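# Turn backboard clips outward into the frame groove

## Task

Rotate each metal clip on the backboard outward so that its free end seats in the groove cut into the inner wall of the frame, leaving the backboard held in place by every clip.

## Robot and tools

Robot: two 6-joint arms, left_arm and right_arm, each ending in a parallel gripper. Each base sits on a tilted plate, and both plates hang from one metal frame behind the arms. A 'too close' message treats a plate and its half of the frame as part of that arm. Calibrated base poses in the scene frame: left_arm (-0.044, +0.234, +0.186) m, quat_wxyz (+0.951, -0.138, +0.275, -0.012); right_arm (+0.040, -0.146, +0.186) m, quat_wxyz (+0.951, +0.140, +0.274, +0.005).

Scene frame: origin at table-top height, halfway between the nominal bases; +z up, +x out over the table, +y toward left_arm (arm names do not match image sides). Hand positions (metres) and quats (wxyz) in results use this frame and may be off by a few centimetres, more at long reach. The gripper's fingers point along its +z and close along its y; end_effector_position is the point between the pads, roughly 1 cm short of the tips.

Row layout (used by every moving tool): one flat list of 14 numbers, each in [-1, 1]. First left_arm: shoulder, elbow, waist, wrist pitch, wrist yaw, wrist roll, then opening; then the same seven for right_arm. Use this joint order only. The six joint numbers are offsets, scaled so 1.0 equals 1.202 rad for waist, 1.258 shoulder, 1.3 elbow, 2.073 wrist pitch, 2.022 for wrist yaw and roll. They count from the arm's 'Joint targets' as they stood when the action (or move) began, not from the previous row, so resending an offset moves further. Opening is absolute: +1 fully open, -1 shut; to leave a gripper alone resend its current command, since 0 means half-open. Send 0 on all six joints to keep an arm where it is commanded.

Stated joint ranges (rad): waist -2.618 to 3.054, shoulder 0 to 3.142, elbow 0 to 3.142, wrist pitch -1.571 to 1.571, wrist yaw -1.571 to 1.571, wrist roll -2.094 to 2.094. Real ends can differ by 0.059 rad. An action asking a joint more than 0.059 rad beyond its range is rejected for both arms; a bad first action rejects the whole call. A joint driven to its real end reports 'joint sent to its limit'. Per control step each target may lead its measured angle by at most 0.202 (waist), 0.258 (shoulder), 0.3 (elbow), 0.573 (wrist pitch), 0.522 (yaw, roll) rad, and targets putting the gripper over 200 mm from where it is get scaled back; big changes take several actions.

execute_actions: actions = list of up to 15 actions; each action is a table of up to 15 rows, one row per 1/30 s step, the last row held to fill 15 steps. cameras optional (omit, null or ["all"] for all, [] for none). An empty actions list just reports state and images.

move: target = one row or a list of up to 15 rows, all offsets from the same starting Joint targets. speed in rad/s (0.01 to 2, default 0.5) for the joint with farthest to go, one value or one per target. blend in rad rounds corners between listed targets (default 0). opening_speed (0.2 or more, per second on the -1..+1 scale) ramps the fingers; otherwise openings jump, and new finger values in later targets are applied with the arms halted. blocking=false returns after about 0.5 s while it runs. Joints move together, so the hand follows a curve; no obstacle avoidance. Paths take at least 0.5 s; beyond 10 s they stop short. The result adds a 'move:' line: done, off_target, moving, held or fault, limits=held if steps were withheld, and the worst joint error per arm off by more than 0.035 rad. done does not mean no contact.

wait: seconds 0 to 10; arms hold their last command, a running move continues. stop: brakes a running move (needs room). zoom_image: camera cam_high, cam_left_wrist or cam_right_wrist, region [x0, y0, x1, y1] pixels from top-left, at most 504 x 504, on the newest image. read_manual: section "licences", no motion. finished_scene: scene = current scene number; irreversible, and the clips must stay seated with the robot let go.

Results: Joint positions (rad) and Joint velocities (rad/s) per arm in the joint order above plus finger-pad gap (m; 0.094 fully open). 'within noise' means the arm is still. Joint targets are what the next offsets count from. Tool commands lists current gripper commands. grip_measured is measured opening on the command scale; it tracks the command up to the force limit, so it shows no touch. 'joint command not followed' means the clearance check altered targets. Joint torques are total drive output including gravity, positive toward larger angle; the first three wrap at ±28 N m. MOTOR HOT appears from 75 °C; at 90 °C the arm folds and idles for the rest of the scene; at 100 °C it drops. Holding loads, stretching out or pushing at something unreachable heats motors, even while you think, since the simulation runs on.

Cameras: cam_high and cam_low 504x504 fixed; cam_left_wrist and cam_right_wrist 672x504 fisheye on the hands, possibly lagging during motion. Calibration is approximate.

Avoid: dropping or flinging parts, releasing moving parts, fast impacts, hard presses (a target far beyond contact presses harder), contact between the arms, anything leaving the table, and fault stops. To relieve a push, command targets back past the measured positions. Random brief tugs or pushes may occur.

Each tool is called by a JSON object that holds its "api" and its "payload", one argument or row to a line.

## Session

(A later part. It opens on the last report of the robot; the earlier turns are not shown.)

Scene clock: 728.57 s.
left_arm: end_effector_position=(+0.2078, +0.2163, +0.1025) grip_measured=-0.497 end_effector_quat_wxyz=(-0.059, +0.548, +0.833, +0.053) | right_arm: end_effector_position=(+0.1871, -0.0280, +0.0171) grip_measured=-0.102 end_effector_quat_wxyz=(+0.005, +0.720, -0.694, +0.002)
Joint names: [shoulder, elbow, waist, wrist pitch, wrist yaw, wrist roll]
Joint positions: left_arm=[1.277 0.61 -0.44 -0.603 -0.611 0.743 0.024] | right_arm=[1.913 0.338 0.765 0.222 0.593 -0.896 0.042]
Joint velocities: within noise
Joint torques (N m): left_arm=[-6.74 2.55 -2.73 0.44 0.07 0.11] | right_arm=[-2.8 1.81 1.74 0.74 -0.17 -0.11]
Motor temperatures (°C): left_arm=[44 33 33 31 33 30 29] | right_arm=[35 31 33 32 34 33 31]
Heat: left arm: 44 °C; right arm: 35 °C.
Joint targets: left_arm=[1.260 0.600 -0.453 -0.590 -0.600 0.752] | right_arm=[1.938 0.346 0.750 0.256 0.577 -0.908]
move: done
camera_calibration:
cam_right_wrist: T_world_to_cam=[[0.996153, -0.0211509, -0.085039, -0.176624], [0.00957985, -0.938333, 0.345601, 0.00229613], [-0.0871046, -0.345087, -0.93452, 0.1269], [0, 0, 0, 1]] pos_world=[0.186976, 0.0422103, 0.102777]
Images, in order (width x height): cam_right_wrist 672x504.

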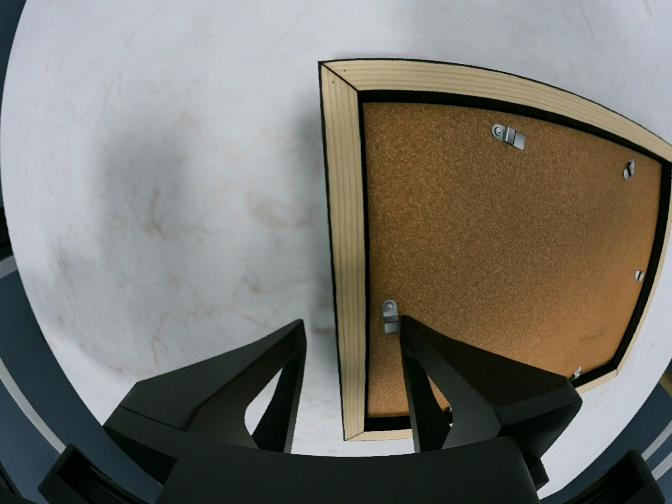

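{"api": "move", "payload": {
  "target": [
    [0,0,0,0,0,0,-0.5,0,0,0,0,0,0,-0.2],
    [0,0,0,0,0,0,-0.5,0,0,0,0,0,0,-0.38]
  ],
  "speed": 0.1,
  "opening_speed": 0.4,
  "cameras": ["cam_right_wrist"]
}}

{"api": "zoom_image", "payload": {
  "camera": "cam_right_wrist",
  "region": [290, 270, 390, 370]
}}

Scene clock: 743.67 s.
left_arm: end_effector_position=(+0.2078, +0.2163, +0.1025) grip_measured=-0.497 end_effector_quat_wxyz=(-0.059, +0.548, +0.833, +0.053) | right_arm: end_effector_position=(+0.1920, -0.0258, +0.0168) grip_measured=-0.378 end_effector_quat_wxyz=(-0.005, +0.716, -0.698, +0.007)
Joint names: [shoulder, elbow, waist, wrist pitch, wrist yaw, wrist roll]
Joint positions: left_arm=[1.277 0.61 -0.44 -0.603 -0.611 0.743 0.024] | right_arm=[1.915 0.338 0.764 0.248 0.601 -0.899 0.029]
Joint velocities: within noise
Joint torques (N m): left_arm=[-6.72 2.51 -2.74 0.45 0.07 0.11] | right_arm=[-3.1 1.87 2.06 0.51 -0.23 -0.11]
Motor temperatures (°C): left_arm=[44 33 33 31 33 30 29] | right_arm=[35 31 33 32 34 33 31]
Heat: left arm: 44 °C; right arm: 35 °C.
Joint targets: left_arm=[1.260 0.600 -0.453 -0.590 -0.600 0.752] | right_arm=[1.939 0.346 0.750 0.256 0.577 -0.908]
move: done
camera_calibration:
cam_right_wrist: T_world_to_cam=[[0.997342, -0.0323537, -0.0652849, -0.182332], [-0.00829014, -0.940576, 0.339481, 0.00785537], [-0.0723889, -0.338037, -0.938345, 0.125186], [0, 0, 0, 1]] pos_world=[0.190974, 0.043807, 0.102897]
Images, in order (width x height): cam_right_wrist 672x504.

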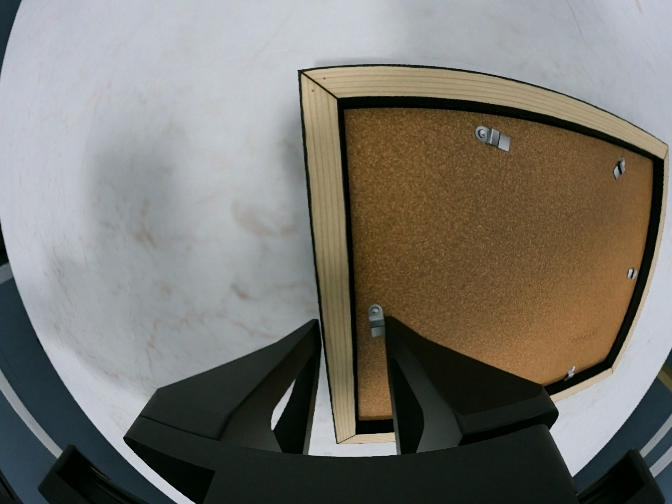

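Scaled by 5.040 from the camera's 672x504 image, which has a finer 960x720 frame.

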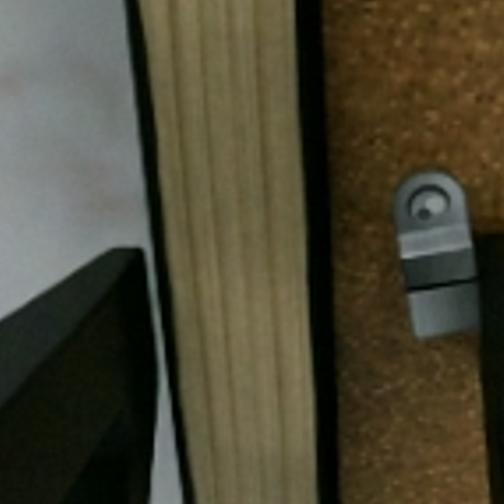

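{"api": "move", "payload": {
  "target": [
    [0,0,0,0,0,0,-0.5,0,0,0,-0.0015,0,0,-0.5],
    [0,0,0,0,0,0,-0.5,0,0,0,-0.0015,0,0,-0.62]
  ],
  "speed": 0.1,
  "opening_speed": 0.3,
  "cameras": ["cam_right_wrist"]
}}

{"api": "zoom_image", "payload": {
  "camera": "cam_right_wrist",
  "region": [290, 270, 390, 370]
}}

Scene clock: 754.27 s.
left_arm: end_effector_position=(+0.2078, +0.2163, +0.1025) grip_measured=-0.497 end_effector_quat_wxyz=(-0.059, +0.548, +0.833, +0.053) | right_arm: end_effector_position=(+0.1891, -0.0260, +0.0167) grip_measured=-0.615 end_effector_quat_wxyz=(-0.001, +0.718, -0.696, +0.001)
Joint names: [shoulder, elbow, waist, wrist pitch, wrist yaw, wrist roll]
Joint positions: left_arm=[1.277 0.61 -0.44 -0.603 -0.611 0.743 0.024] | right_arm=[1.915 0.338 0.763 0.237 0.59 -0.901 0.018]
Joint velocities: within noise
Joint torques (N m): left_arm=[-6.72 2.54 -2.74 0.45 0.06 0.1] | right_arm=[-3.04 1.83 2.04 0.6 -0.13 -0.09]
Motor temperatures (°C): left_arm=[44 33 33 31 33 30 29] | right_arm=[35 31 33 32 34 33 31]
Heat: left arm: 44 °C; right arm: 35 °C.
Joint targets: left_arm=[1.260 0.600 -0.453 -0.590 -0.600 0.752] | right_arm=[1.939 0.346 0.750 0.253 0.577 -0.908]
move: done
camera_calibration:
cam_right_wrist: T_world_to_cam=[[0.996554, -0.0255305, -0.0789253, -0.178895], [0.002608, -0.941346, 0.337434, 0.00568007], [-0.0829108, -0.336477, -0.938035, 0.126851], [0, 0, 0, 1]] pos_world=[0.188781, 0.0434621, 0.102955]
Images, in order (width x height): cam_right_wrist 672x504.

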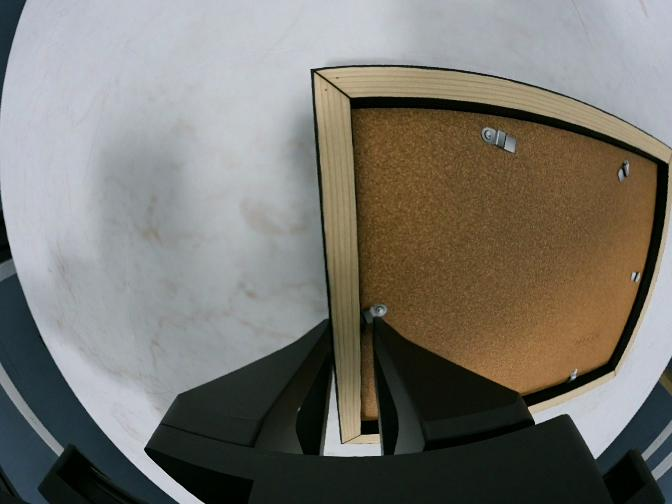

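Scaled by 5.040 from the camera's 672x504 image, which has a finer 960x720 frame.

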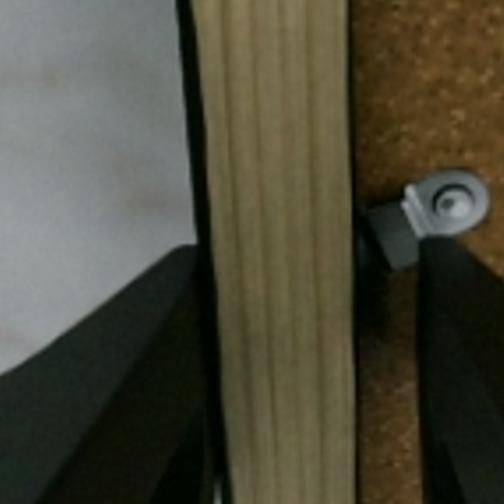

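{"api": "move", "payload": {
  "target": [0,0,0,0,0,0,-0.5,0,0,0,0,0,0,-0.70],
  "speed": 0.1,
  "opening_speed": 0.3,
  "cameras": ["cam_right_wrist"]
}}

{"api": "zoom_image", "payload": {
  "camera": "cam_right_wrist",
  "region": [290, 270, 390, 370]
}}

Scene clock: 761.63 s.
left_arm: end_effector_position=(+0.2078, +0.2163, +0.1025) grip_measured=-0.497 end_effector_quat_wxyz=(-0.059, +0.548, +0.833, +0.053) | right_arm: end_effector_position=(+0.1872, -0.0260, +0.0167) grip_measured=-0.696 end_effector_quat_wxyz=(+0.002, +0.720, -0.694, -0.002)
Joint names: [shoulder, elbow, waist, wrist pitch, wrist yaw, wrist roll]
Joint positions: left_arm=[1.277 0.61 -0.44 -0.603 -0.611 0.743 0.024] | right_arm=[1.915 0.338 0.764 0.231 0.584 -0.901 0.014]
Joint velocities: within noise
Joint torques (N m): left_arm=[-6.75 2.55 -2.74 0.45 0.08 0.09] | right_arm=[-2.99 1.69 1.92 0.63 -0.05 -0.1]
Motor temperatures (°C): left_arm=[44 33 33 31 33 30 29] | right_arm=[35 31 33 32 34 33 31]
Heat: left arm: 44 °C; right arm: 35 °C.
Joint targets: left_arm=[1.260 0.600 -0.453 -0.590 -0.600 0.752] | right_arm=[1.939 0.346 0.750 0.253 0.577 -0.908]
move: done
camera_calibration:
cam_right_wrist: T_world_to_cam=[[0.995947, -0.0213168, -0.0873829, -0.176621], [0.0093239, -0.941809, 0.33602, 0.004414], [-0.0894609, -0.335473, -0.937792, 0.127976], [0, 0, 0, 1]] pos_world=[0.187313, 0.0433248, 0.103098]
Images, in order (width x height): cam_right_wrist 672x504.

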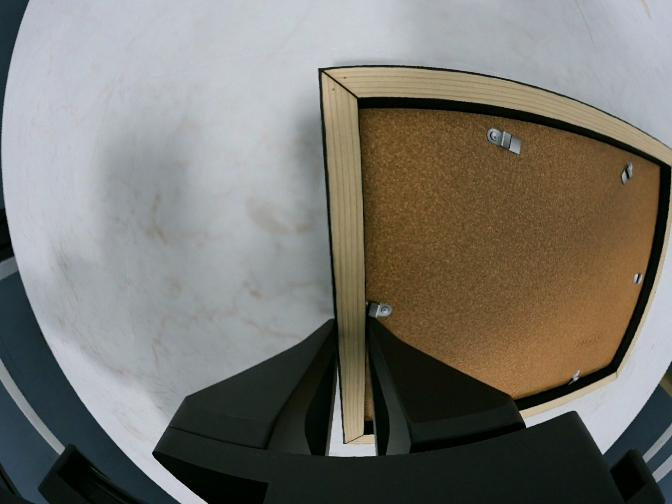

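Scaled by 5.040 from the camera's 672x504 image, which has a finer 960x720 frame.

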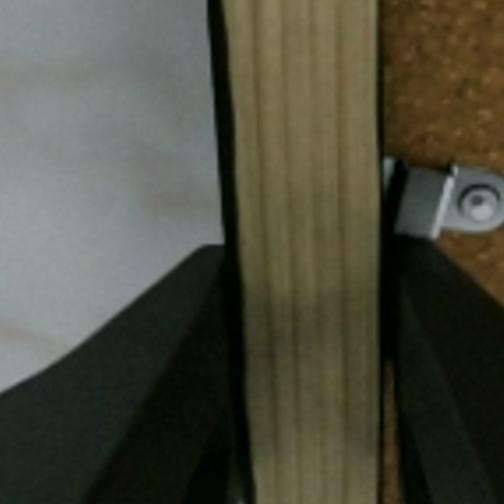

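{"api": "move", "payload": {
  "target": [
    [0,0,0,0,0,0,-0.5,0,0,0,0,0,0,-0.3],
    [0,0,0,0,0,0,-0.5,-0.154,0,0.112,-0.124,0.020,0.069,-0.3],
    [0,0,0,0,0,0,-0.5,0.071,0.405,0.156,-0.272,0.019,0.884,-0.1]
  ],
  "speed": [0.2,0.3,0.8],
  "opening_speed": 1,
  "cameras": ["cam_right_wrist","cam_high"]
}}

{"api": "zoom_image", "payload": {
  "camera": "cam_right_wrist",
  "region": [230, 230, 430, 430]
}}

Scene clock: 808.93 s.
left_arm: end_effector_position=(+0.2078, +0.2163, +0.1025) grip_measured=-0.497 end_effector_quat_wxyz=(-0.059, +0.548, +0.833, +0.053) | right_arm: end_effector_position=(+0.2347, +0.0381, +0.0492) grip_measured=-0.302 end_effector_quat_wxyz=(+0.010, -0.331, +0.944, +0.005)
Joint names: [shoulder, elbow, waist, wrist pitch, wrist yaw, wrist roll]
Joint positions: left_arm=[1.277 0.61 -0.44 -0.603 -0.611 0.743 0.024] | right_arm=[1.901 0.658 0.896 -0.159 0.613 0.171 0.033]
Joint velocities: within noise
Joint torques (N m): left_arm=[-6.71 2.54 -2.71 0.44 0.07 0.1] | right_arm=[-6.6 2.89 3.84 0.48 -0.03 -0.09]
Motor temperatures (°C): left_arm=[44 33 33 31 33 30 29] | right_arm=[35 31 33 32 34 33 31]
Heat: left arm: 44 °C; right arm: 35 °C.
Joint targets: left_arm=[1.260 0.600 -0.453 -0.590 -0.600 0.752] | right_arm=[1.900 0.654 0.896 -0.161 0.613 0.164]
Tool commands: left_gripper/opening=-0.5 right_gripper/opening=-0.3
move: held (right_arm; a check stopped the path); path passed 2 of 3 targets; target 3's new numbers were not sent; limits=held; right_arm: the wrist roll is farthest, 0.708 rad from its target
joint command not followed: on one or more control steps a check withheld the commanded joint targets of the right arm, and it was not sent them on those steps.
cause: the commanded joint targets, or the way to them, would bring a part of the robot too close to another arm (this arm's wrist (the part past the wrist pitch) and the left arm's wrist (the part past the wrist pitch), at the place that arm is still heading or pushing toward).
camera_calibration:
cam_right_wrist: T_world_to_cam=[[0.577823, -0.8116, -0.0861702, -0.0915506], [-0.756836, -0.572345, 0.315627, 0.220119], [-0.305482, -0.11716, -0.944963, 0.226961], [0, 0, 0, 1]] pos_world=[0.288826, 0.0782721, 0.137105]
Images, in order (width x height): cam_high 504x504, cam_right_wrist 672x504.

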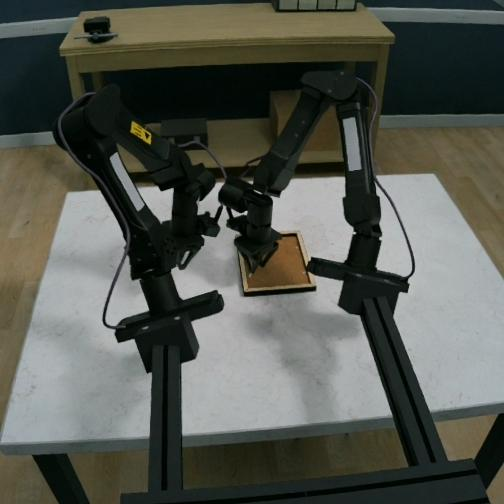

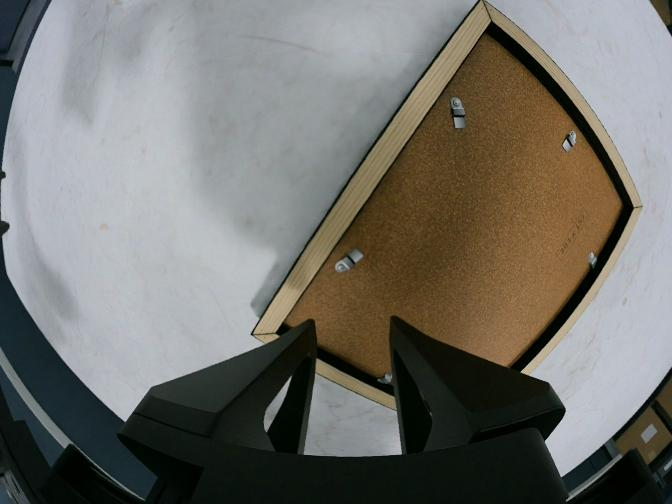

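Scaled by 2.520 from the camera's 672x504 image, which has a finer 960x720 frame.

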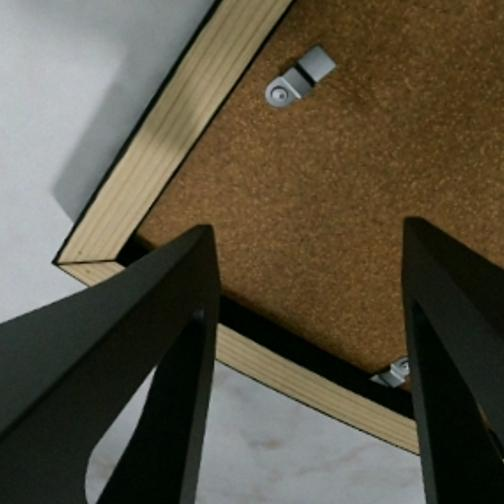

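{"api": "move", "payload": {
  "target": [-0.2,0,0.5,0,0,0,-0.5,0,0,0,0,0,0,-0.3],
  "speed": 0.5,
  "cameras": ["cam_high"]
}}

Scene clock: 819.77 s.
left_arm: end_effector_position=(+0.2044, +0.3722, +0.1250) grip_measured=-0.497 end_effector_quat_wxyz=(-0.107, +0.281, +0.938, +0.174) | right_arm: end_effector_position=(+0.2347, +0.0381, +0.0492) grip_measured=-0.302 end_effector_quat_wxyz=(+0.010, -0.331, +0.944, +0.005)
Joint names: [shoulder, elbow, waist, wrist pitch, wrist yaw, wrist roll]
Joint positions: left_arm=[1.022 0.61 0.143 -0.601 -0.605 0.744 0.024] | right_arm=[1.901 0.658 0.896 -0.159 0.613 0.171 0.033]
Joint velocities: within noise
Joint torques (N m): left_arm=[-6.68 3.43 0.25 0.56 -0.12 0.11] | right_arm=[-6.69 2.8 3.67 0.48 0.03 -0.07]
Motor temperatures (°C): left_arm=[44 33 33 31 33 30 29] | right_arm=[35 31 33 32 34 33 31]
Heat: left arm: 44 °C; right arm: 35 °C.
Joint targets: left_arm=[1.008 0.600 0.148 -0.590 -0.600 0.752] | right_arm=[1.900 0.654 0.896 -0.161 0.613 0.164]
move: done
Images, in order (width x height): cam_high 504x504.

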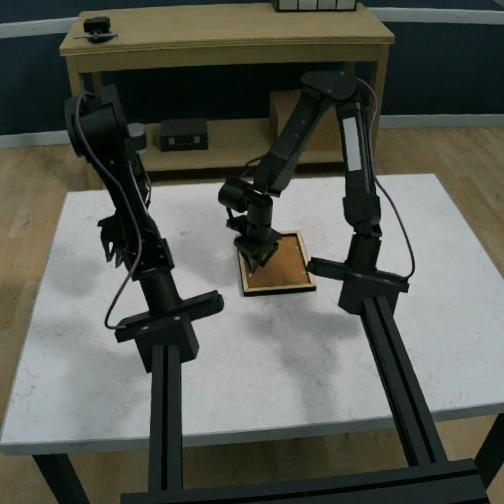

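{"api": "move", "payload": {
  "target": [0,0,0,0,0,0,-0.5,0.102,0.168,0.034,-0.072,0.0015,0.354,-0.1],
  "speed": 0.6,
  "cameras": ["cam_right_wrist"]
}}

{"api": "zoom_image", "payload": {
  "camera": "cam_right_wrist",
  "region": [230, 200, 430, 400]
}}

Scene clock: 828.23 s.
left_arm: end_effector_position=(+0.2044, +0.3722, +0.1250) grip_measured=-0.497 end_effector_quat_wxyz=(-0.107, +0.281, +0.938, +0.174) | right_arm: end_effector_position=(+0.2553, +0.0720, +0.0494) grip_measured=-0.102 end_effector_quat_wxyz=(+0.000, -0.005, +1.000, +0.001)
Joint names: [shoulder, elbow, waist, wrist pitch, wrist yaw, wrist roll]
Joint positions: left_arm=[1.022 0.61 0.143 -0.601 -0.605 0.744 0.024] | right_arm=[2.008 0.858 0.913 -0.29 0.613 0.871 0.042]
Joint velocities: within noise
Joint torques (N m): left_arm=[-6.65 3.41 0.23 0.58 -0.13 0.09] | right_arm=[-5.86 4.98 6.26 0.24 0.02 0.09]
Motor temperatures (°C): left_arm=[44 34 33 31 33 30 29] | right_arm=[36 31 33 31 34 33 31]
Heat: left arm: 44 °C; right arm: 36 °C.
Joint targets: left_arm=[1.008 0.600 0.148 -0.590 -0.600 0.751] | right_arm=[2.028 0.873 0.936 -0.310 0.616 0.879]
move: done
camera_calibration:
cam_right_wrist: T_world_to_cam=[[-0.0479716, -0.995266, -0.0845271, 0.0969721], [-0.941653, 0.0168372, 0.336165, 0.258788], [-0.33315, 0.0957215, -0.938002, 0.2288], [0, 0, 0, 1]] pos_world=[0.324565, 0.0702546, 0.135816]
Images, in order (width x height): cam_right_wrist 672x504.

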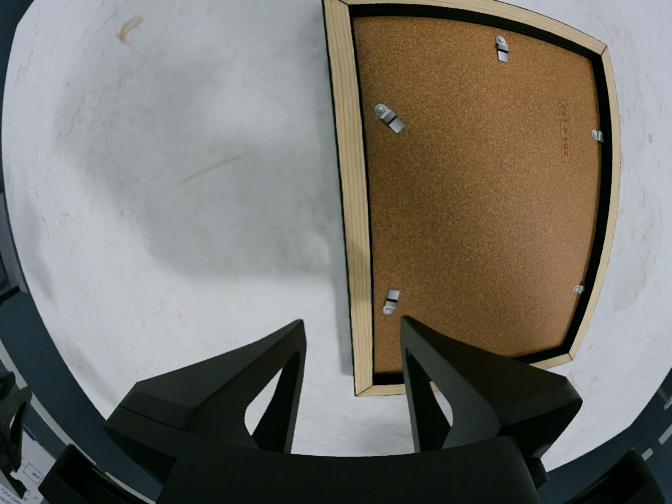

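Scaled by 2.520 from the camera's 672x504 image, which has a finer 960x720 frame.

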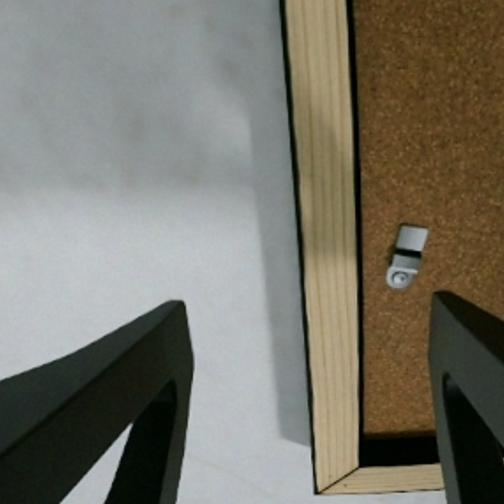

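{"api": "move", "payload": {
  "target": [0,0,0,0,0,0,-0.5,0.048,-0.0246,-0.0674,0.066,-0.0084,-0.0475,0.03],
  "speed": 0.3,
  "cameras": ["cam_right_wrist"]
}}

{"api": "zoom_image", "payload": {
  "camera": "cam_right_wrist",
  "region": [290, 270, 440, 420]
}}

Scene clock: 860.30 s.
left_arm: end_effector_position=(+0.2044, +0.3722, +0.1250) grip_measured=-0.497 end_effector_quat_wxyz=(-0.107, +0.281, +0.938, +0.174) | right_arm: end_effector_position=(+0.2568, +0.0706, +0.0267) grip_measured=+0.028 end_effector_quat_wxyz=(-0.001, -0.014, +1.000, +0.001)
Joint names: [shoulder, elbow, waist, wrist pitch, wrist yaw, wrist roll]
Joint positions: left_arm=[1.022 0.61 0.143 -0.601 -0.605 0.744 0.024] | right_arm=[2.069 0.851 0.862 -0.189 0.603 0.792 0.048]
Joint velocities: within noise
Joint torques (N m): left_arm=[-6.68 3.41 0.17 0.56 -0.13 0.1] | right_arm=[-6.11 2.14 4.04 0.56 0.01 -0.13]
Motor temperatures (°C): left_arm=[46 34 32 31 33 30 29] | right_arm=[35 32 35 31 34 33 31]
Heat: left arm: 46 °C; right arm: 35 °C.
Joint targets: left_arm=[1.008 0.600 0.148 -0.590 -0.600 0.751] | right_arm=[2.089 0.840 0.856 -0.173 0.599 0.784]
move: done
camera_calibration:
cam_right_wrist: T_world_to_cam=[[-0.0290624, -0.995999, -0.084505, 0.0889517], [-0.940732, -0.00132499, 0.339147, 0.268834], [-0.337902, 0.0893531, -0.93693, 0.209741], [0, 0, 0, 1]] pos_world=[0.326358, 0.070211, 0.112855]
Images, in order (width x height): cam_right_wrist 672x504.

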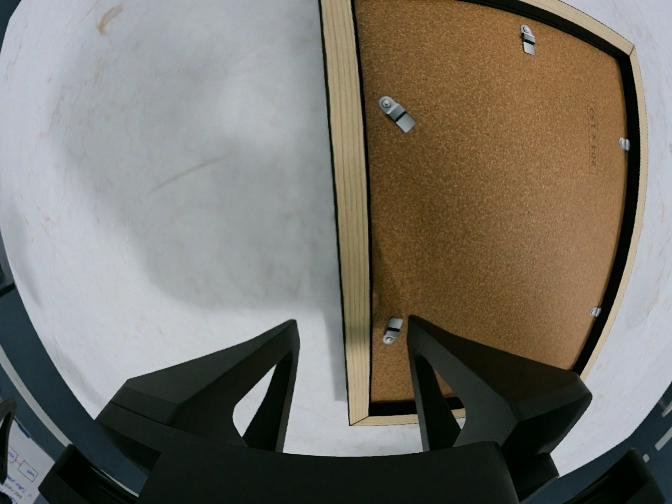

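Scaled by 3.360 from the camera's 672x504 image, which has a finer 960x720 frame.

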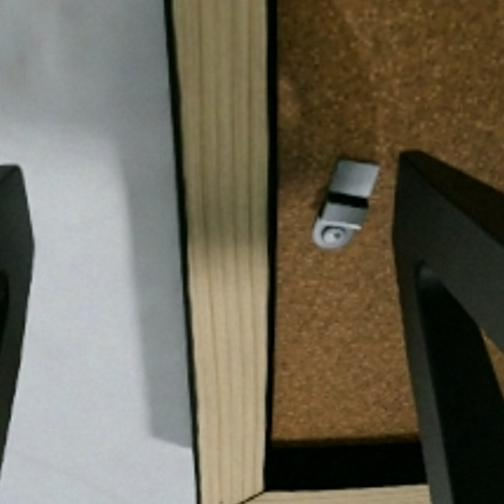

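{"api": "move", "payload": {
  "target": [0,0,0,0,0,0,-0.5,0.019,-0.011,-0.024,0.027,-0.003,-0.017,0.06],
  "speed": 0.1,
  "cameras": ["cam_right_wrist"]
}}

{"api": "zoom_image", "payload": {
  "camera": "cam_right_wrist",
  "region": [290, 270, 440, 420]
}}

Scene clock: 875.30 s.
left_arm: end_effector_position=(+0.2044, +0.3722, +0.1250) grip_measured=-0.497 end_effector_quat_wxyz=(-0.107, +0.282, +0.937, +0.174) | right_arm: end_effector_position=(+0.2554, +0.0672, +0.0179) grip_measured=+0.058 end_effector_quat_wxyz=(-0.003, -0.019, +1.000, +0.000)
Joint names: [shoulder, elbow, waist, wrist pitch, wrist yaw, wrist roll]
Joint positions: left_arm=[1.022 0.61 0.143 -0.601 -0.605 0.744 0.024] | right_arm=[2.088 0.839 0.841 -0.15 0.598 0.76 0.05]
Joint velocities: within noise
Joint torques (N m): left_arm=[-6.65 3.41 0.23 0.57 -0.12 0.1] | right_arm=[-5.94 1.81 3.38 0.72 -0.04 -0.14]
Motor temperatures (°C): left_arm=[46 34 32 31 33 30 29] | right_arm=[36 31 35 31 34 33 31]
Heat: left arm: 46 °C; right arm: 36 °C.
Joint targets: left_arm=[1.008 0.600 0.148 -0.590 -0.600 0.752] | right_arm=[2.113 0.826 0.827 -0.117 0.593 0.749]
move: done
camera_calibration:
cam_right_wrist: T_world_to_cam=[[-0.0201033, -0.996426, -0.0820376, 0.0824177], [-0.939246, -0.00929996, 0.343119, 0.270623], [-0.342656, 0.0839513, -0.935703, 0.20295], [0, 0, 0, 1]] pos_world=[0.32538, 0.0676021, 0.103806]
Images, in order (width x height): cam_right_wrist 672x504.

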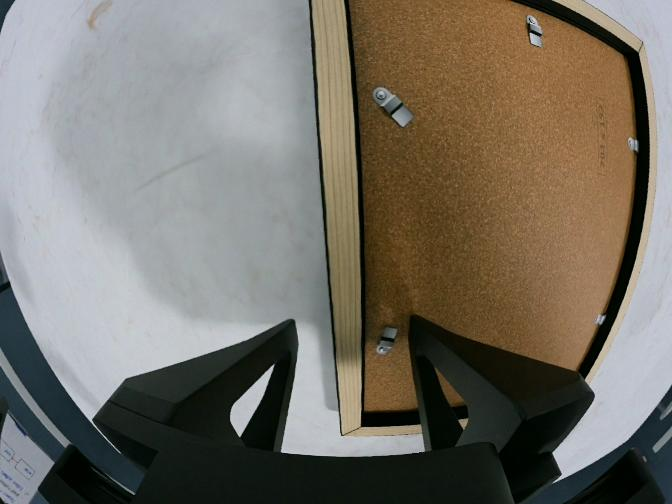

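Scaled by 3.360 from the camera's 672x504 image, which has a finer 960x720 frame.

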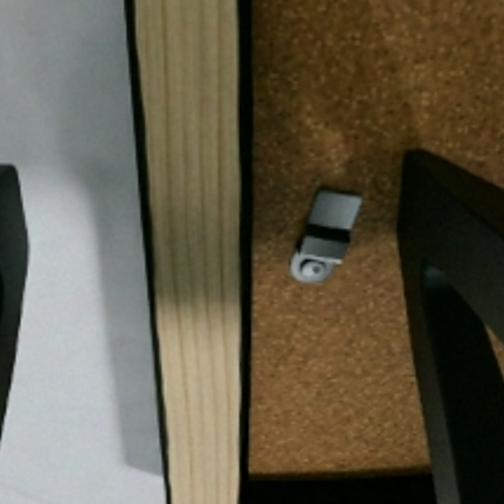

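{"api": "move", "payload": {
  "target": [
    [0,0,0,0,0,0,-0.5,0,0,0,-0.0087,0,0,-0.15],
    [0,0,0,0,0,0,-0.5,0,0,0,-0.0087,0,0,-0.35]
  ],
  "speed": 0.1,
  "opening_speed": 0.4,
  "cameras": ["cam_right_wrist"]
}}

{"api": "zoom_image", "payload": {
  "camera": "cam_right_wrist",
  "region": [290, 290, 420, 420]
}}

Scene clock: 893.77 s.
left_arm: end_effector_position=(+0.2044, +0.3722, +0.1250) grip_measured=-0.497 end_effector_quat_wxyz=(-0.107, +0.282, +0.937, +0.174) | right_arm: end_effector_position=(+0.2564, +0.0659, +0.0177) grip_measured=-0.348 end_effector_quat_wxyz=(-0.002, -0.020, +1.000, -0.003)
Joint names: [shoulder, elbow, waist, wrist pitch, wrist yaw, wrist roll]
Joint positions: left_arm=[1.022 0.61 0.143 -0.601 -0.605 0.744 0.024] | right_arm=[2.088 0.839 0.839 -0.15 0.605 0.757 0.031]
Joint velocities: within noise
Joint torques (N m): left_arm=[-6.68 3.41 0.2 0.58 -0.13 0.09] | right_arm=[-5.7 1.66 3.49 0.6 -0.08 -0.05]
Motor temperatures (°C): left_arm=[46 34 32 31 33 30 29] | right_arm=[36 31 34 32 34 33 31]
Heat: left arm: 46 °C; right arm: 36 °C.
Joint targets: left_arm=[1.008 0.600 0.148 -0.590 -0.600 0.752] | right_arm=[2.113 0.826 0.827 -0.135 0.593 0.749]
move: done
camera_calibration:
cam_right_wrist: T_world_to_cam=[[-0.016966, -0.996918, -0.076599, 0.0802845], [-0.940586, -0.0100712, 0.339405, 0.272065], [-0.33913, 0.0778063, -0.937516, 0.202678], [0, 0, 0, 1]] pos_world=[0.325997, 0.0670074, 0.103823]
Images, in order (width x height): cam_right_wrist 672x504.

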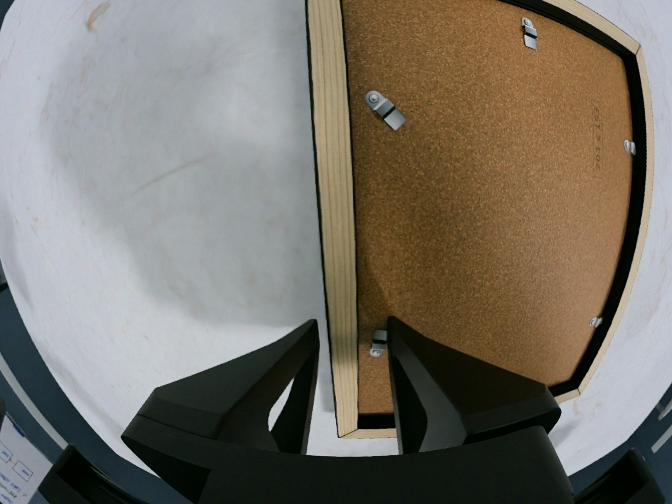

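Scaled by 3.877 from the camera's 672x504 image, which has a finer 960x720 frame.

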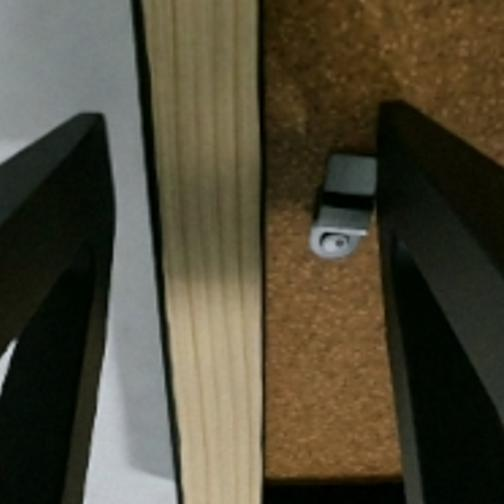

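{"api": "move", "payload": {
  "target": [
    [0,0,0,0,0,0,-0.5,0,0,0,-0.006,0,0,-0.48],
    [0,0,0,0,0,0,-0.5,0,0,0,-0.006,0,0,-0.6]
  ],
  "speed": 0.1,
  "opening_speed": 0.3,
  "cameras": ["cam_right_wrist"]
}}

{"api": "zoom_image", "payload": {
  "camera": "cam_right_wrist",
  "region": [290, 290, 420, 420]
}}

Scene clock: 904.03 s.
left_arm: end_effector_position=(+0.2044, +0.3722, +0.1250) grip_measured=-0.497 end_effector_quat_wxyz=(-0.107, +0.282, +0.937, +0.174) | right_arm: end_effector_position=(+0.2568, +0.0666, +0.0177) grip_measured=-0.598 end_effector_quat_wxyz=(-0.001, -0.021, +1.000, -0.001)
Joint names: [shoulder, elbow, waist, wrist pitch, wrist yaw, wrist roll]
Joint positions: left_arm=[1.022 0.61 0.143 -0.601 -0.605 0.744 0.024] | right_arm=[2.088 0.839 0.839 -0.147 0.603 0.753 0.019]
Joint velocities: within noise
Joint torques (N m): left_arm=[-6.69 3.4 0.21 0.56 -0.12 0.09] | right_arm=[-5.83 1.95 3.78 0.42 -0.09 -0.1]
Motor temperatures (°C): left_arm=[46 34 32 31 33 30 29] | right_arm=[36 31 34 32 34 33 31]
Heat: left arm: 46 °C; right arm: 36 °C.
Joint targets: left_arm=[1.008 0.600 0.148 -0.590 -0.600 0.752] | right_arm=[2.113 0.826 0.827 -0.148 0.593 0.749]
move: done
camera_calibration:
cam_right_wrist: T_world_to_cam=[[-0.0153996, -0.996721, -0.0794323, 0.0805989], [-0.94096, -0.0124214, 0.338289, 0.272698], [-0.338167, 0.0799521, -0.937684, 0.202362], [0, 0, 0, 1]] pos_world=[0.326272, 0.0675427, 0.103902]
Images, in order (width x height): cam_right_wrist 672x504.

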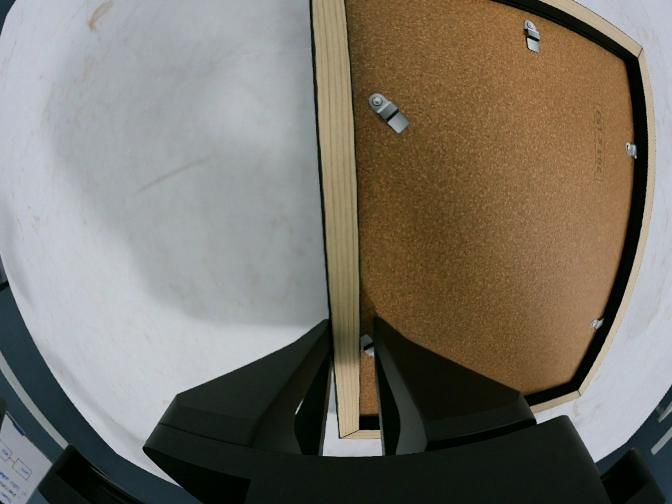

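Scaled by 3.877 from the camera's 672x504 image, which has a finer 960x720 frame.

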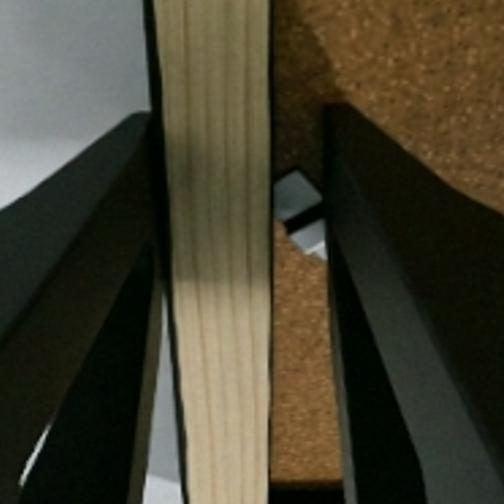

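{"api": "move", "payload": {
  "target": [0,0,0,0,0,0,-0.5,0,0,0,0,0,0,-0.70],
  "speed": 0.1,
  "opening_speed": 0.3,
  "cameras": ["cam_right_wrist"]
}}

{"api": "zoom_image", "payload": {
  "camera": "cam_right_wrist",
  "region": [290, 290, 420, 420]
}}

Scene clock: 910.67 s.
left_arm: end_effector_position=(+0.2044, +0.3722, +0.1250) grip_measured=-0.497 end_effector_quat_wxyz=(-0.107, +0.282, +0.937, +0.174) | right_arm: end_effector_position=(+0.2569, +0.0685, +0.0177) grip_measured=-0.698 end_effector_quat_wxyz=(-0.001, -0.019, +1.000, +0.003)
Joint names: [shoulder, elbow, waist, wrist pitch, wrist yaw, wrist roll]
Joint positions: left_arm=[1.022 0.61 0.143 -0.601 -0.605 0.744 0.024] | right_arm=[2.088 0.839 0.839 -0.14 0.596 0.753 0.014]
Joint velocities: within noise
Joint torques (N m): left_arm=[-6.65 3.41 0.24 0.57 -0.14 0.09] | right_arm=[-5.87 1.83 3.56 0.36 -0.04 -0.09]
Motor temperatures (°C): left_arm=[46 34 32 31 33 30 29] | right_arm=[36 31 34 31 34 33 31]
Heat: left arm: 46 °C; right arm: 36 °C.
Joint targets: left_arm=[1.008 0.600 0.148 -0.590 -0.600 0.752] | right_arm=[2.113 0.826 0.827 -0.148 0.593 0.749]
move: done
camera_calibration:
cam_right_wrist: T_world_to_cam=[[-0.0193813, -0.995888, -0.0884923, 0.0836916], [-0.940602, -0.0118445, 0.339305, 0.272691], [-0.338958, 0.0898122, -0.936505, 0.201756], [0, 0, 0, 1]] pos_world=[0.326503, 0.0684572, 0.103826]
Images, in order (width x height): cam_right_wrist 672x504.

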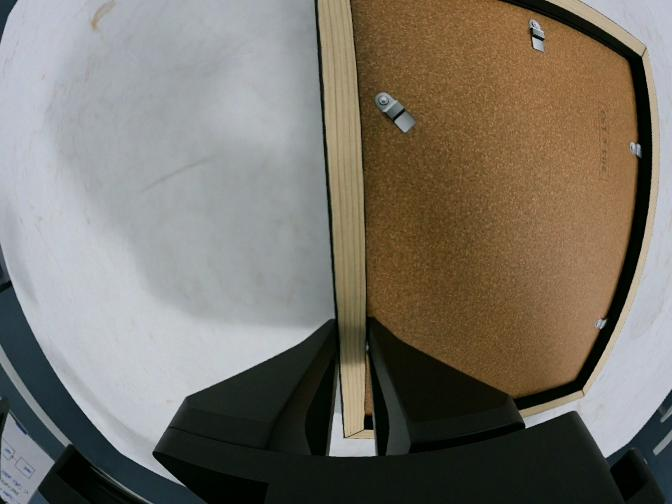

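Scaled by 3.877 from the camera's 672x504 image, which has a finer 960x720 frame.

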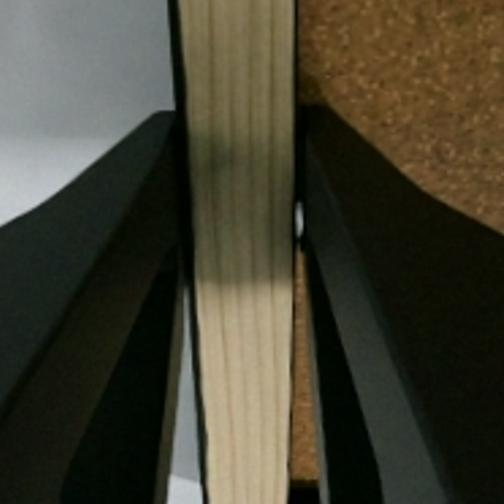

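{"api": "move", "payload": {
  "target": [
    [0,0,0,0,0,0,-0.5,0,0,0,0,0,0,-0.3],
    [0,0,0,0,0,0,-0.5,-0.094,0.030,0.0815,-0.073,0.011,0.055,-0.3],
    [0,0,0,0,0,0,-0.5,-0.074,0.22,-0.061,-0.142,-0.0075,-0.042,0.1]
  ],
  "speed": [0.2,0.3,0.5],
  "opening_speed": 1,
  "cameras": ["cam_right_wrist"]
}}

{"api": "zoom_image", "payload": {
  "camera": "cam_right_wrist",
  "region": [230, 230, 430, 430]
}}

Scene clock: 947.20 s.
left_arm: end_effector_position=(+0.2044, +0.3722, +0.1250) grip_measured=-0.497 end_effector_quat_wxyz=(-0.107, +0.282, +0.937, +0.174) | right_arm: end_effector_position=(+0.3387, +0.0712, +0.0480) grip_measured=+0.098 end_effector_quat_wxyz=(+0.000, -0.011, +1.000, +0.002)
Joint names: [shoulder, elbow, waist, wrist pitch, wrist yaw, wrist roll]
Joint positions: left_arm=[1.022 0.61 0.143 -0.601 -0.605 0.744 0.024] | right_arm=[2.014 1.102 0.756 -0.423 0.582 0.672 0.052]
Joint velocities: within noise
Joint torques (N m): left_arm=[-6.67 3.4 0.23 0.57 -0.12 0.08] | right_arm=[-8.7 4.96 4.45 0.27 -0.06 -0.09]
Motor temperatures (°C): left_arm=[46 34 32 31 33 30 29] | right_arm=[37 31 34 31 34 33 31]
Heat: left arm: 46 °C; right arm: 37 °C.
Joint targets: left_arm=[1.008 0.600 0.148 -0.590 -0.600 0.752] | right_arm=[2.020 1.112 0.753 -0.442 0.578 0.664]
move: done
camera_calibration:
cam_right_wrist: T_world_to_cam=[[-0.0356191, -0.995654, -0.0860527, 0.0959822], [-0.941309, 0.00450416, 0.337515, 0.338559], [-0.33566, 0.0930242, -0.937379, 0.256329], [0, 0, 0, 1]] pos_world=[0.408147, 0.0701953, 0.134268]
Images, in order (width x height): cam_right_wrist 672x504.

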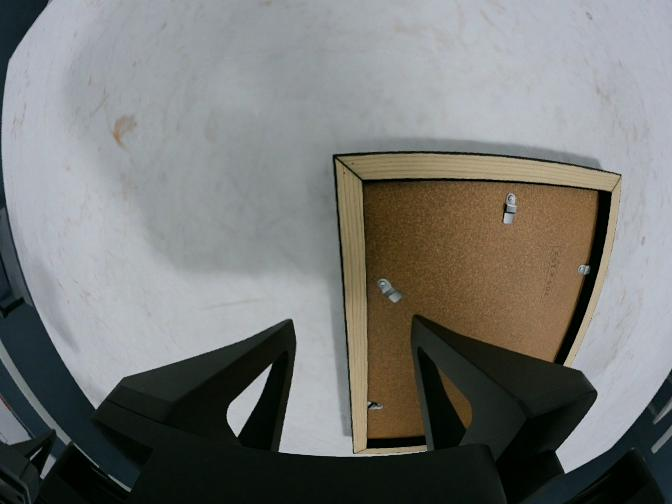

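Scaled by 2.520 from the camera's 672x504 image, which has a finer 960x720 frame.

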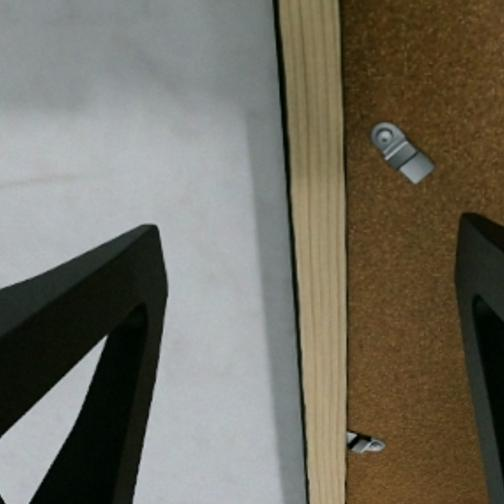

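{"api": "move", "payload": {
  "target": [0,0,0,0,0,0,-0.5,0.050,-0.023,-0.033,0.0555,-0.005,-0.0235,0.12],
  "speed": 0.3,
  "cameras": ["cam_right_wrist"]
}}

{"api": "zoom_image", "payload": {
  "camera": "cam_right_wrist",
  "region": [290, 230, 440, 380]
}}

Scene clock: 971.13 s.
left_arm: end_effector_position=(+0.2044, +0.3722, +0.1250) grip_measured=-0.497 end_effector_quat_wxyz=(-0.107, +0.282, +0.937, +0.174) | right_arm: end_effector_position=(+0.3388, +0.0701, +0.0272) grip_measured=+0.118 end_effector_quat_wxyz=(-0.001, -0.014, +1.000, +0.002)
Joint names: [shoulder, elbow, waist, wrist pitch, wrist yaw, wrist roll]
Joint positions: left_arm=[1.022 0.61 0.143 -0.601 -0.605 0.744 0.024] | right_arm=[2.062 1.093 0.721 -0.344 0.572 0.625 0.053]
Joint velocities: within noise
Joint torques (N m): left_arm=[-6.65 3.41 0.21 0.57 -0.13 0.1] | right_arm=[-7.49 3 4.26 0.61 -0.02 -0.08]
Motor temperatures (°C): left_arm=[46 34 32 31 33 30 29] | right_arm=[37 32 34 31 34 33 31]
Heat: left arm: 46 °C; right arm: 37 °C.
Joint targets: left_arm=[1.008 0.600 0.148 -0.590 -0.600 0.752] | right_arm=[2.083 1.082 0.713 -0.327 0.568 0.617]
move: done
camera_calibration:
cam_right_wrist: T_world_to_cam=[[-0.0296969, -0.995779, -0.086846, 0.0911684], [-0.941009, -0.00144796, 0.33838, 0.346007], [-0.337077, 0.0917716, -0.936994, 0.237538], [0, 0, 0, 1]] pos_world=[0.408372, 0.0694853, 0.113408]
Images, in order (width x height): cam_right_wrist 672x504.

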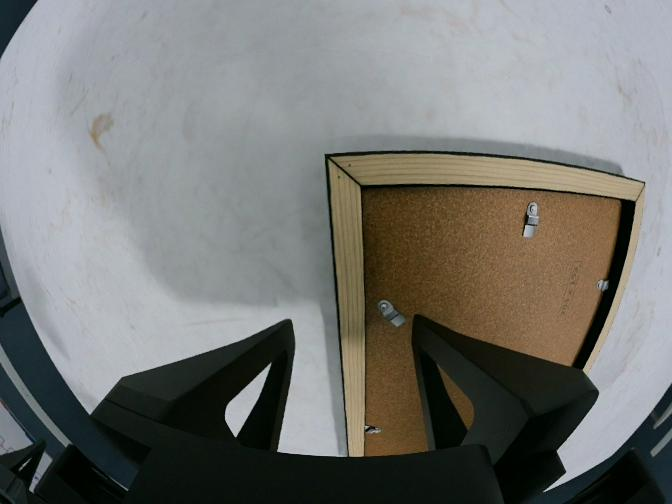

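Scaled by 3.360 from the camera's 672x504 image, which has a finer 960x720 frame.

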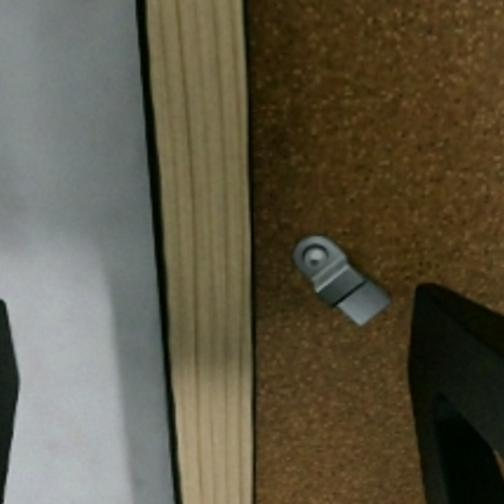

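{"api": "move", "payload": {
  "target": [0,0,0,0,0,0,-0.5,0.021,-0.0138,-0.010,0.022,-0.0015,-0.008,0.12],
  "speed": 0.1,
  "cameras": ["cam_right_wrist"]
}}

{"api": "zoom_image", "payload": {
  "camera": "cam_right_wrist",
  "region": [290, 260, 420, 390]
}}

Scene clock: 986.60 s.
left_arm: end_effector_position=(+0.2044, +0.3722, +0.1250) grip_measured=-0.497 end_effector_quat_wxyz=(-0.107, +0.282, +0.937, +0.174) | right_arm: end_effector_position=(+0.3338, +0.0689, +0.0183) grip_measured=+0.118 end_effector_quat_wxyz=(-0.003, -0.018, +1.000, +0.001)
Joint names: [shoulder, elbow, waist, wrist pitch, wrist yaw, wrist roll]
Joint positions: left_arm=[1.022 0.61 0.143 -0.601 -0.605 0.744 0.024] | right_arm=[2.083 1.078 0.712 -0.31 0.57 0.611 0.053]
Joint velocities: within noise
Joint torques (N m): left_arm=[-6.65 3.38 0.21 0.57 -0.13 0.08] | right_arm=[-7.02 2.45 4.07 0.71 -0.06 -0.13]
Motor temperatures (°C): left_arm=[46 34 32 31 33 30 29] | right_arm=[38 32 34 31 34 33 31]
Heat: left arm: 46 °C; right arm: 38 °C.
Joint targets: left_arm=[1.008 0.600 0.148 -0.590 -0.600 0.752] | right_arm=[2.109 1.064 0.701 -0.281 0.565 0.600]
move: done
camera_calibration:
cam_right_wrist: T_world_to_cam=[[-0.0222951, -0.996278, -0.0832629, 0.08654], [-0.939379, -0.00762707, 0.342797, 0.344035], [-0.342156, 0.0858581, -0.935712, 0.229745], [0, 0, 0, 1]] pos_world=[0.403718, 0.0691164, 0.104247]
Images, in order (width x height): cam_right_wrist 672x504.

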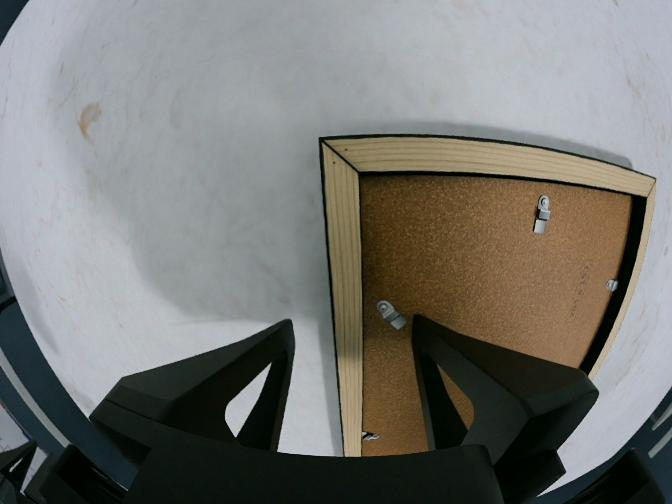

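Scaled by 3.877 from the camera's 672x504 image, which has a finer 960x720 frame.

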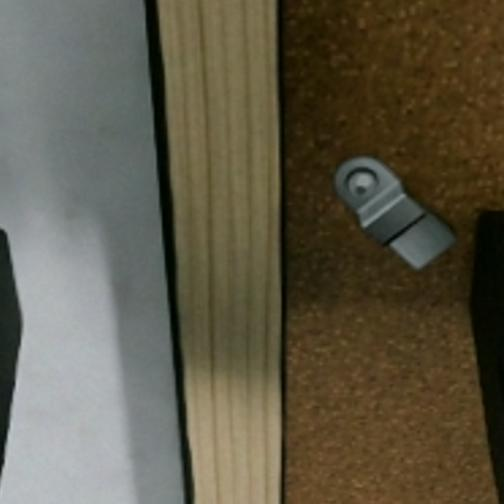

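{"api": "move", "payload": {
  "target": [
    [0,0,0,0,0,0,-0.5,0,0,0,-0.0053,0,0,-0.05],
    [0,0,0,0,0,0,-0.5,0,0,0,-0.0053,0,0,-0.28]
  ],
  "speed": 0.1,
  "opening_speed": 0.4,
  "cameras": ["cam_right_wrist"]
}}

{"api": "zoom_image", "payload": {
  "camera": "cam_right_wrist",
  "region": [290, 260, 420, 390]
}}

Scene clock: 998.83 s.
left_arm: end_effector_position=(+0.2044, +0.3722, +0.1250) grip_measured=-0.497 end_effector_quat_wxyz=(-0.107, +0.282, +0.937, +0.174) | right_arm: end_effector_position=(+0.3341, +0.0643, +0.0179) grip_measured=-0.278 end_effector_quat_wxyz=(+0.001, -0.021, +1.000, -0.010)
Joint names: [shoulder, elbow, waist, wrist pitch, wrist yaw, wrist roll]
Joint positions: left_arm=[1.022 0.61 0.143 -0.601 -0.605 0.744 0.024] | right_arm=[2.083 1.075 0.712 -0.313 0.592 0.609 0.034]
Joint velocities: within noise
Joint torques (N m): left_arm=[-6.69 3.44 0.24 0.57 -0.13 0.09] | right_arm=[-7.06 2.8 4.36 0.62 -0.26 -0.13]
Motor temperatures (°C): left_arm=[46 34 32 31 33 30 29] | right_arm=[38 31 34 31 34 33 31]
Heat: left arm: 46 °C; right arm: 38 °C.
Joint targets: left_arm=[1.008 0.600 0.148 -0.590 -0.600 0.752] | right_arm=[2.109 1.064 0.701 -0.292 0.565 0.600]
move: done
camera_calibration:
cam_right_wrist: T_world_to_cam=[[-0.0157864, -0.997982, -0.0615096, 0.0794613], [-0.94217, -0.00574922, 0.335087, 0.345402], [-0.334765, 0.0632423, -0.940177, 0.228894], [0, 0, 0, 1]] pos_world=[0.403307, 0.0668109, 0.104349]
Images, in order (width x height): cam_right_wrist 672x504.

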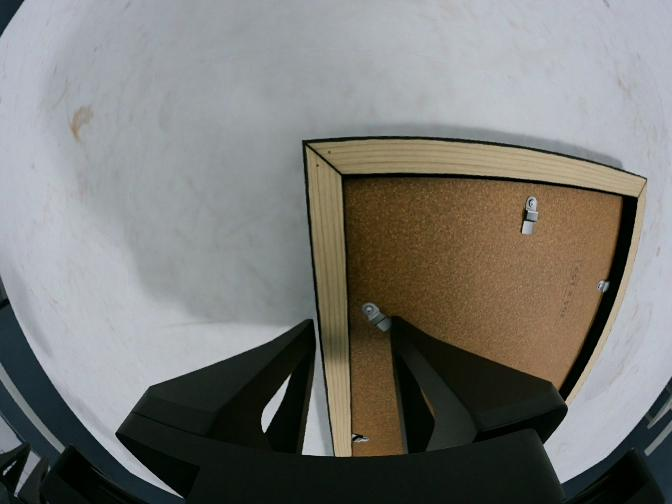

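Scaled by 3.877 from the camera's 672x504 image, which has a finer 960x720 frame.

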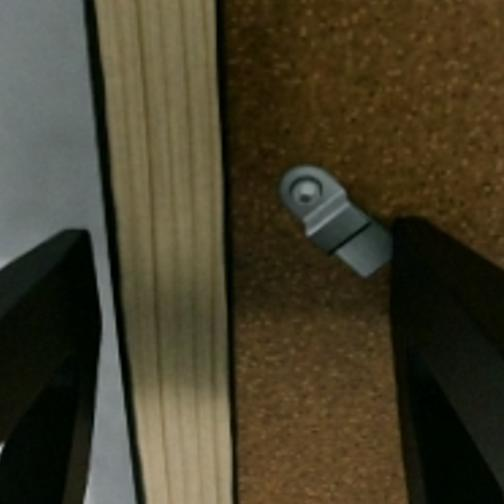

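{"api": "move", "payload": {
  "target": [0,0,0,0,0,0,-0.5,0,0,0,0,0,0,-0.44],
  "speed": 0.1,
  "opening_speed": 0.3,
  "cameras": ["cam_right_wrist"]
}}

{"api": "zoom_image", "payload": {
  "camera": "cam_right_wrist",
  "region": [290, 260, 420, 390]
}}

Scene clock: 1008.90 s.
left_arm: end_effector_position=(+0.2044, +0.3722, +0.1250) grip_measured=-0.497 end_effector_quat_wxyz=(-0.107, +0.282, +0.937, +0.174) | right_arm: end_effector_position=(+0.3328, +0.0648, +0.0178) grip_measured=-0.438 end_effector_quat_wxyz=(-0.003, -0.022, +1.000, -0.008)
Joint names: [shoulder, elbow, waist, wrist pitch, wrist yaw, wrist roll]
Joint positions: left_arm=[1.022 0.61 0.143 -0.601 -0.605 0.744 0.024] | right_arm=[2.083 1.075 0.711 -0.317 0.585 0.609 0.026]
Joint velocities: within noise
Joint torques (N m): left_arm=[-6.68 3.43 0.2 0.57 -0.13 0.1] | right_arm=[-7.08 2.71 4.12 0.61 -0.19 -0.11]
Motor temperatures (°C): left_arm=[46 34 32 31 33 30 29] | right_arm=[38 31 34 31 34 33 31]
Heat: left arm: 46 °C; right arm: 38 °C.
Joint targets: left_arm=[1.008 0.600 0.148 -0.590 -0.600 0.752] | right_arm=[2.109 1.064 0.702 -0.292 0.565 0.600]
move: done
camera_calibration:
cam_right_wrist: T_world_to_cam=[[-0.0147541, -0.997761, -0.0652354, 0.0795909], [-0.939859, -0.00842731, 0.341459, 0.343467], [-0.341244, 0.06635, -0.93763, 0.230254], [0, 0, 0, 1]] pos_world=[0.402558, 0.0670298, 0.103806]
Images, in order (width x height): cam_right_wrist 672x504.

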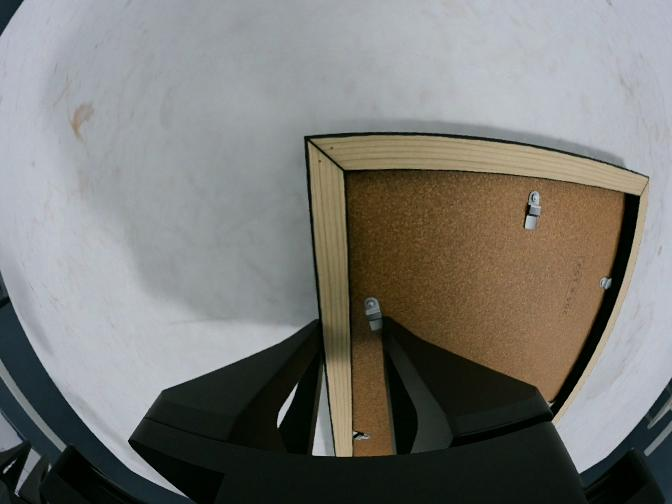

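Scaled by 3.877 from the camera's 672x504 image, which has a finer 960x720 frame.

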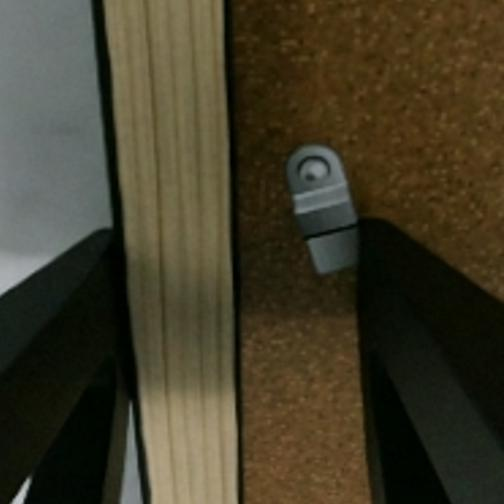

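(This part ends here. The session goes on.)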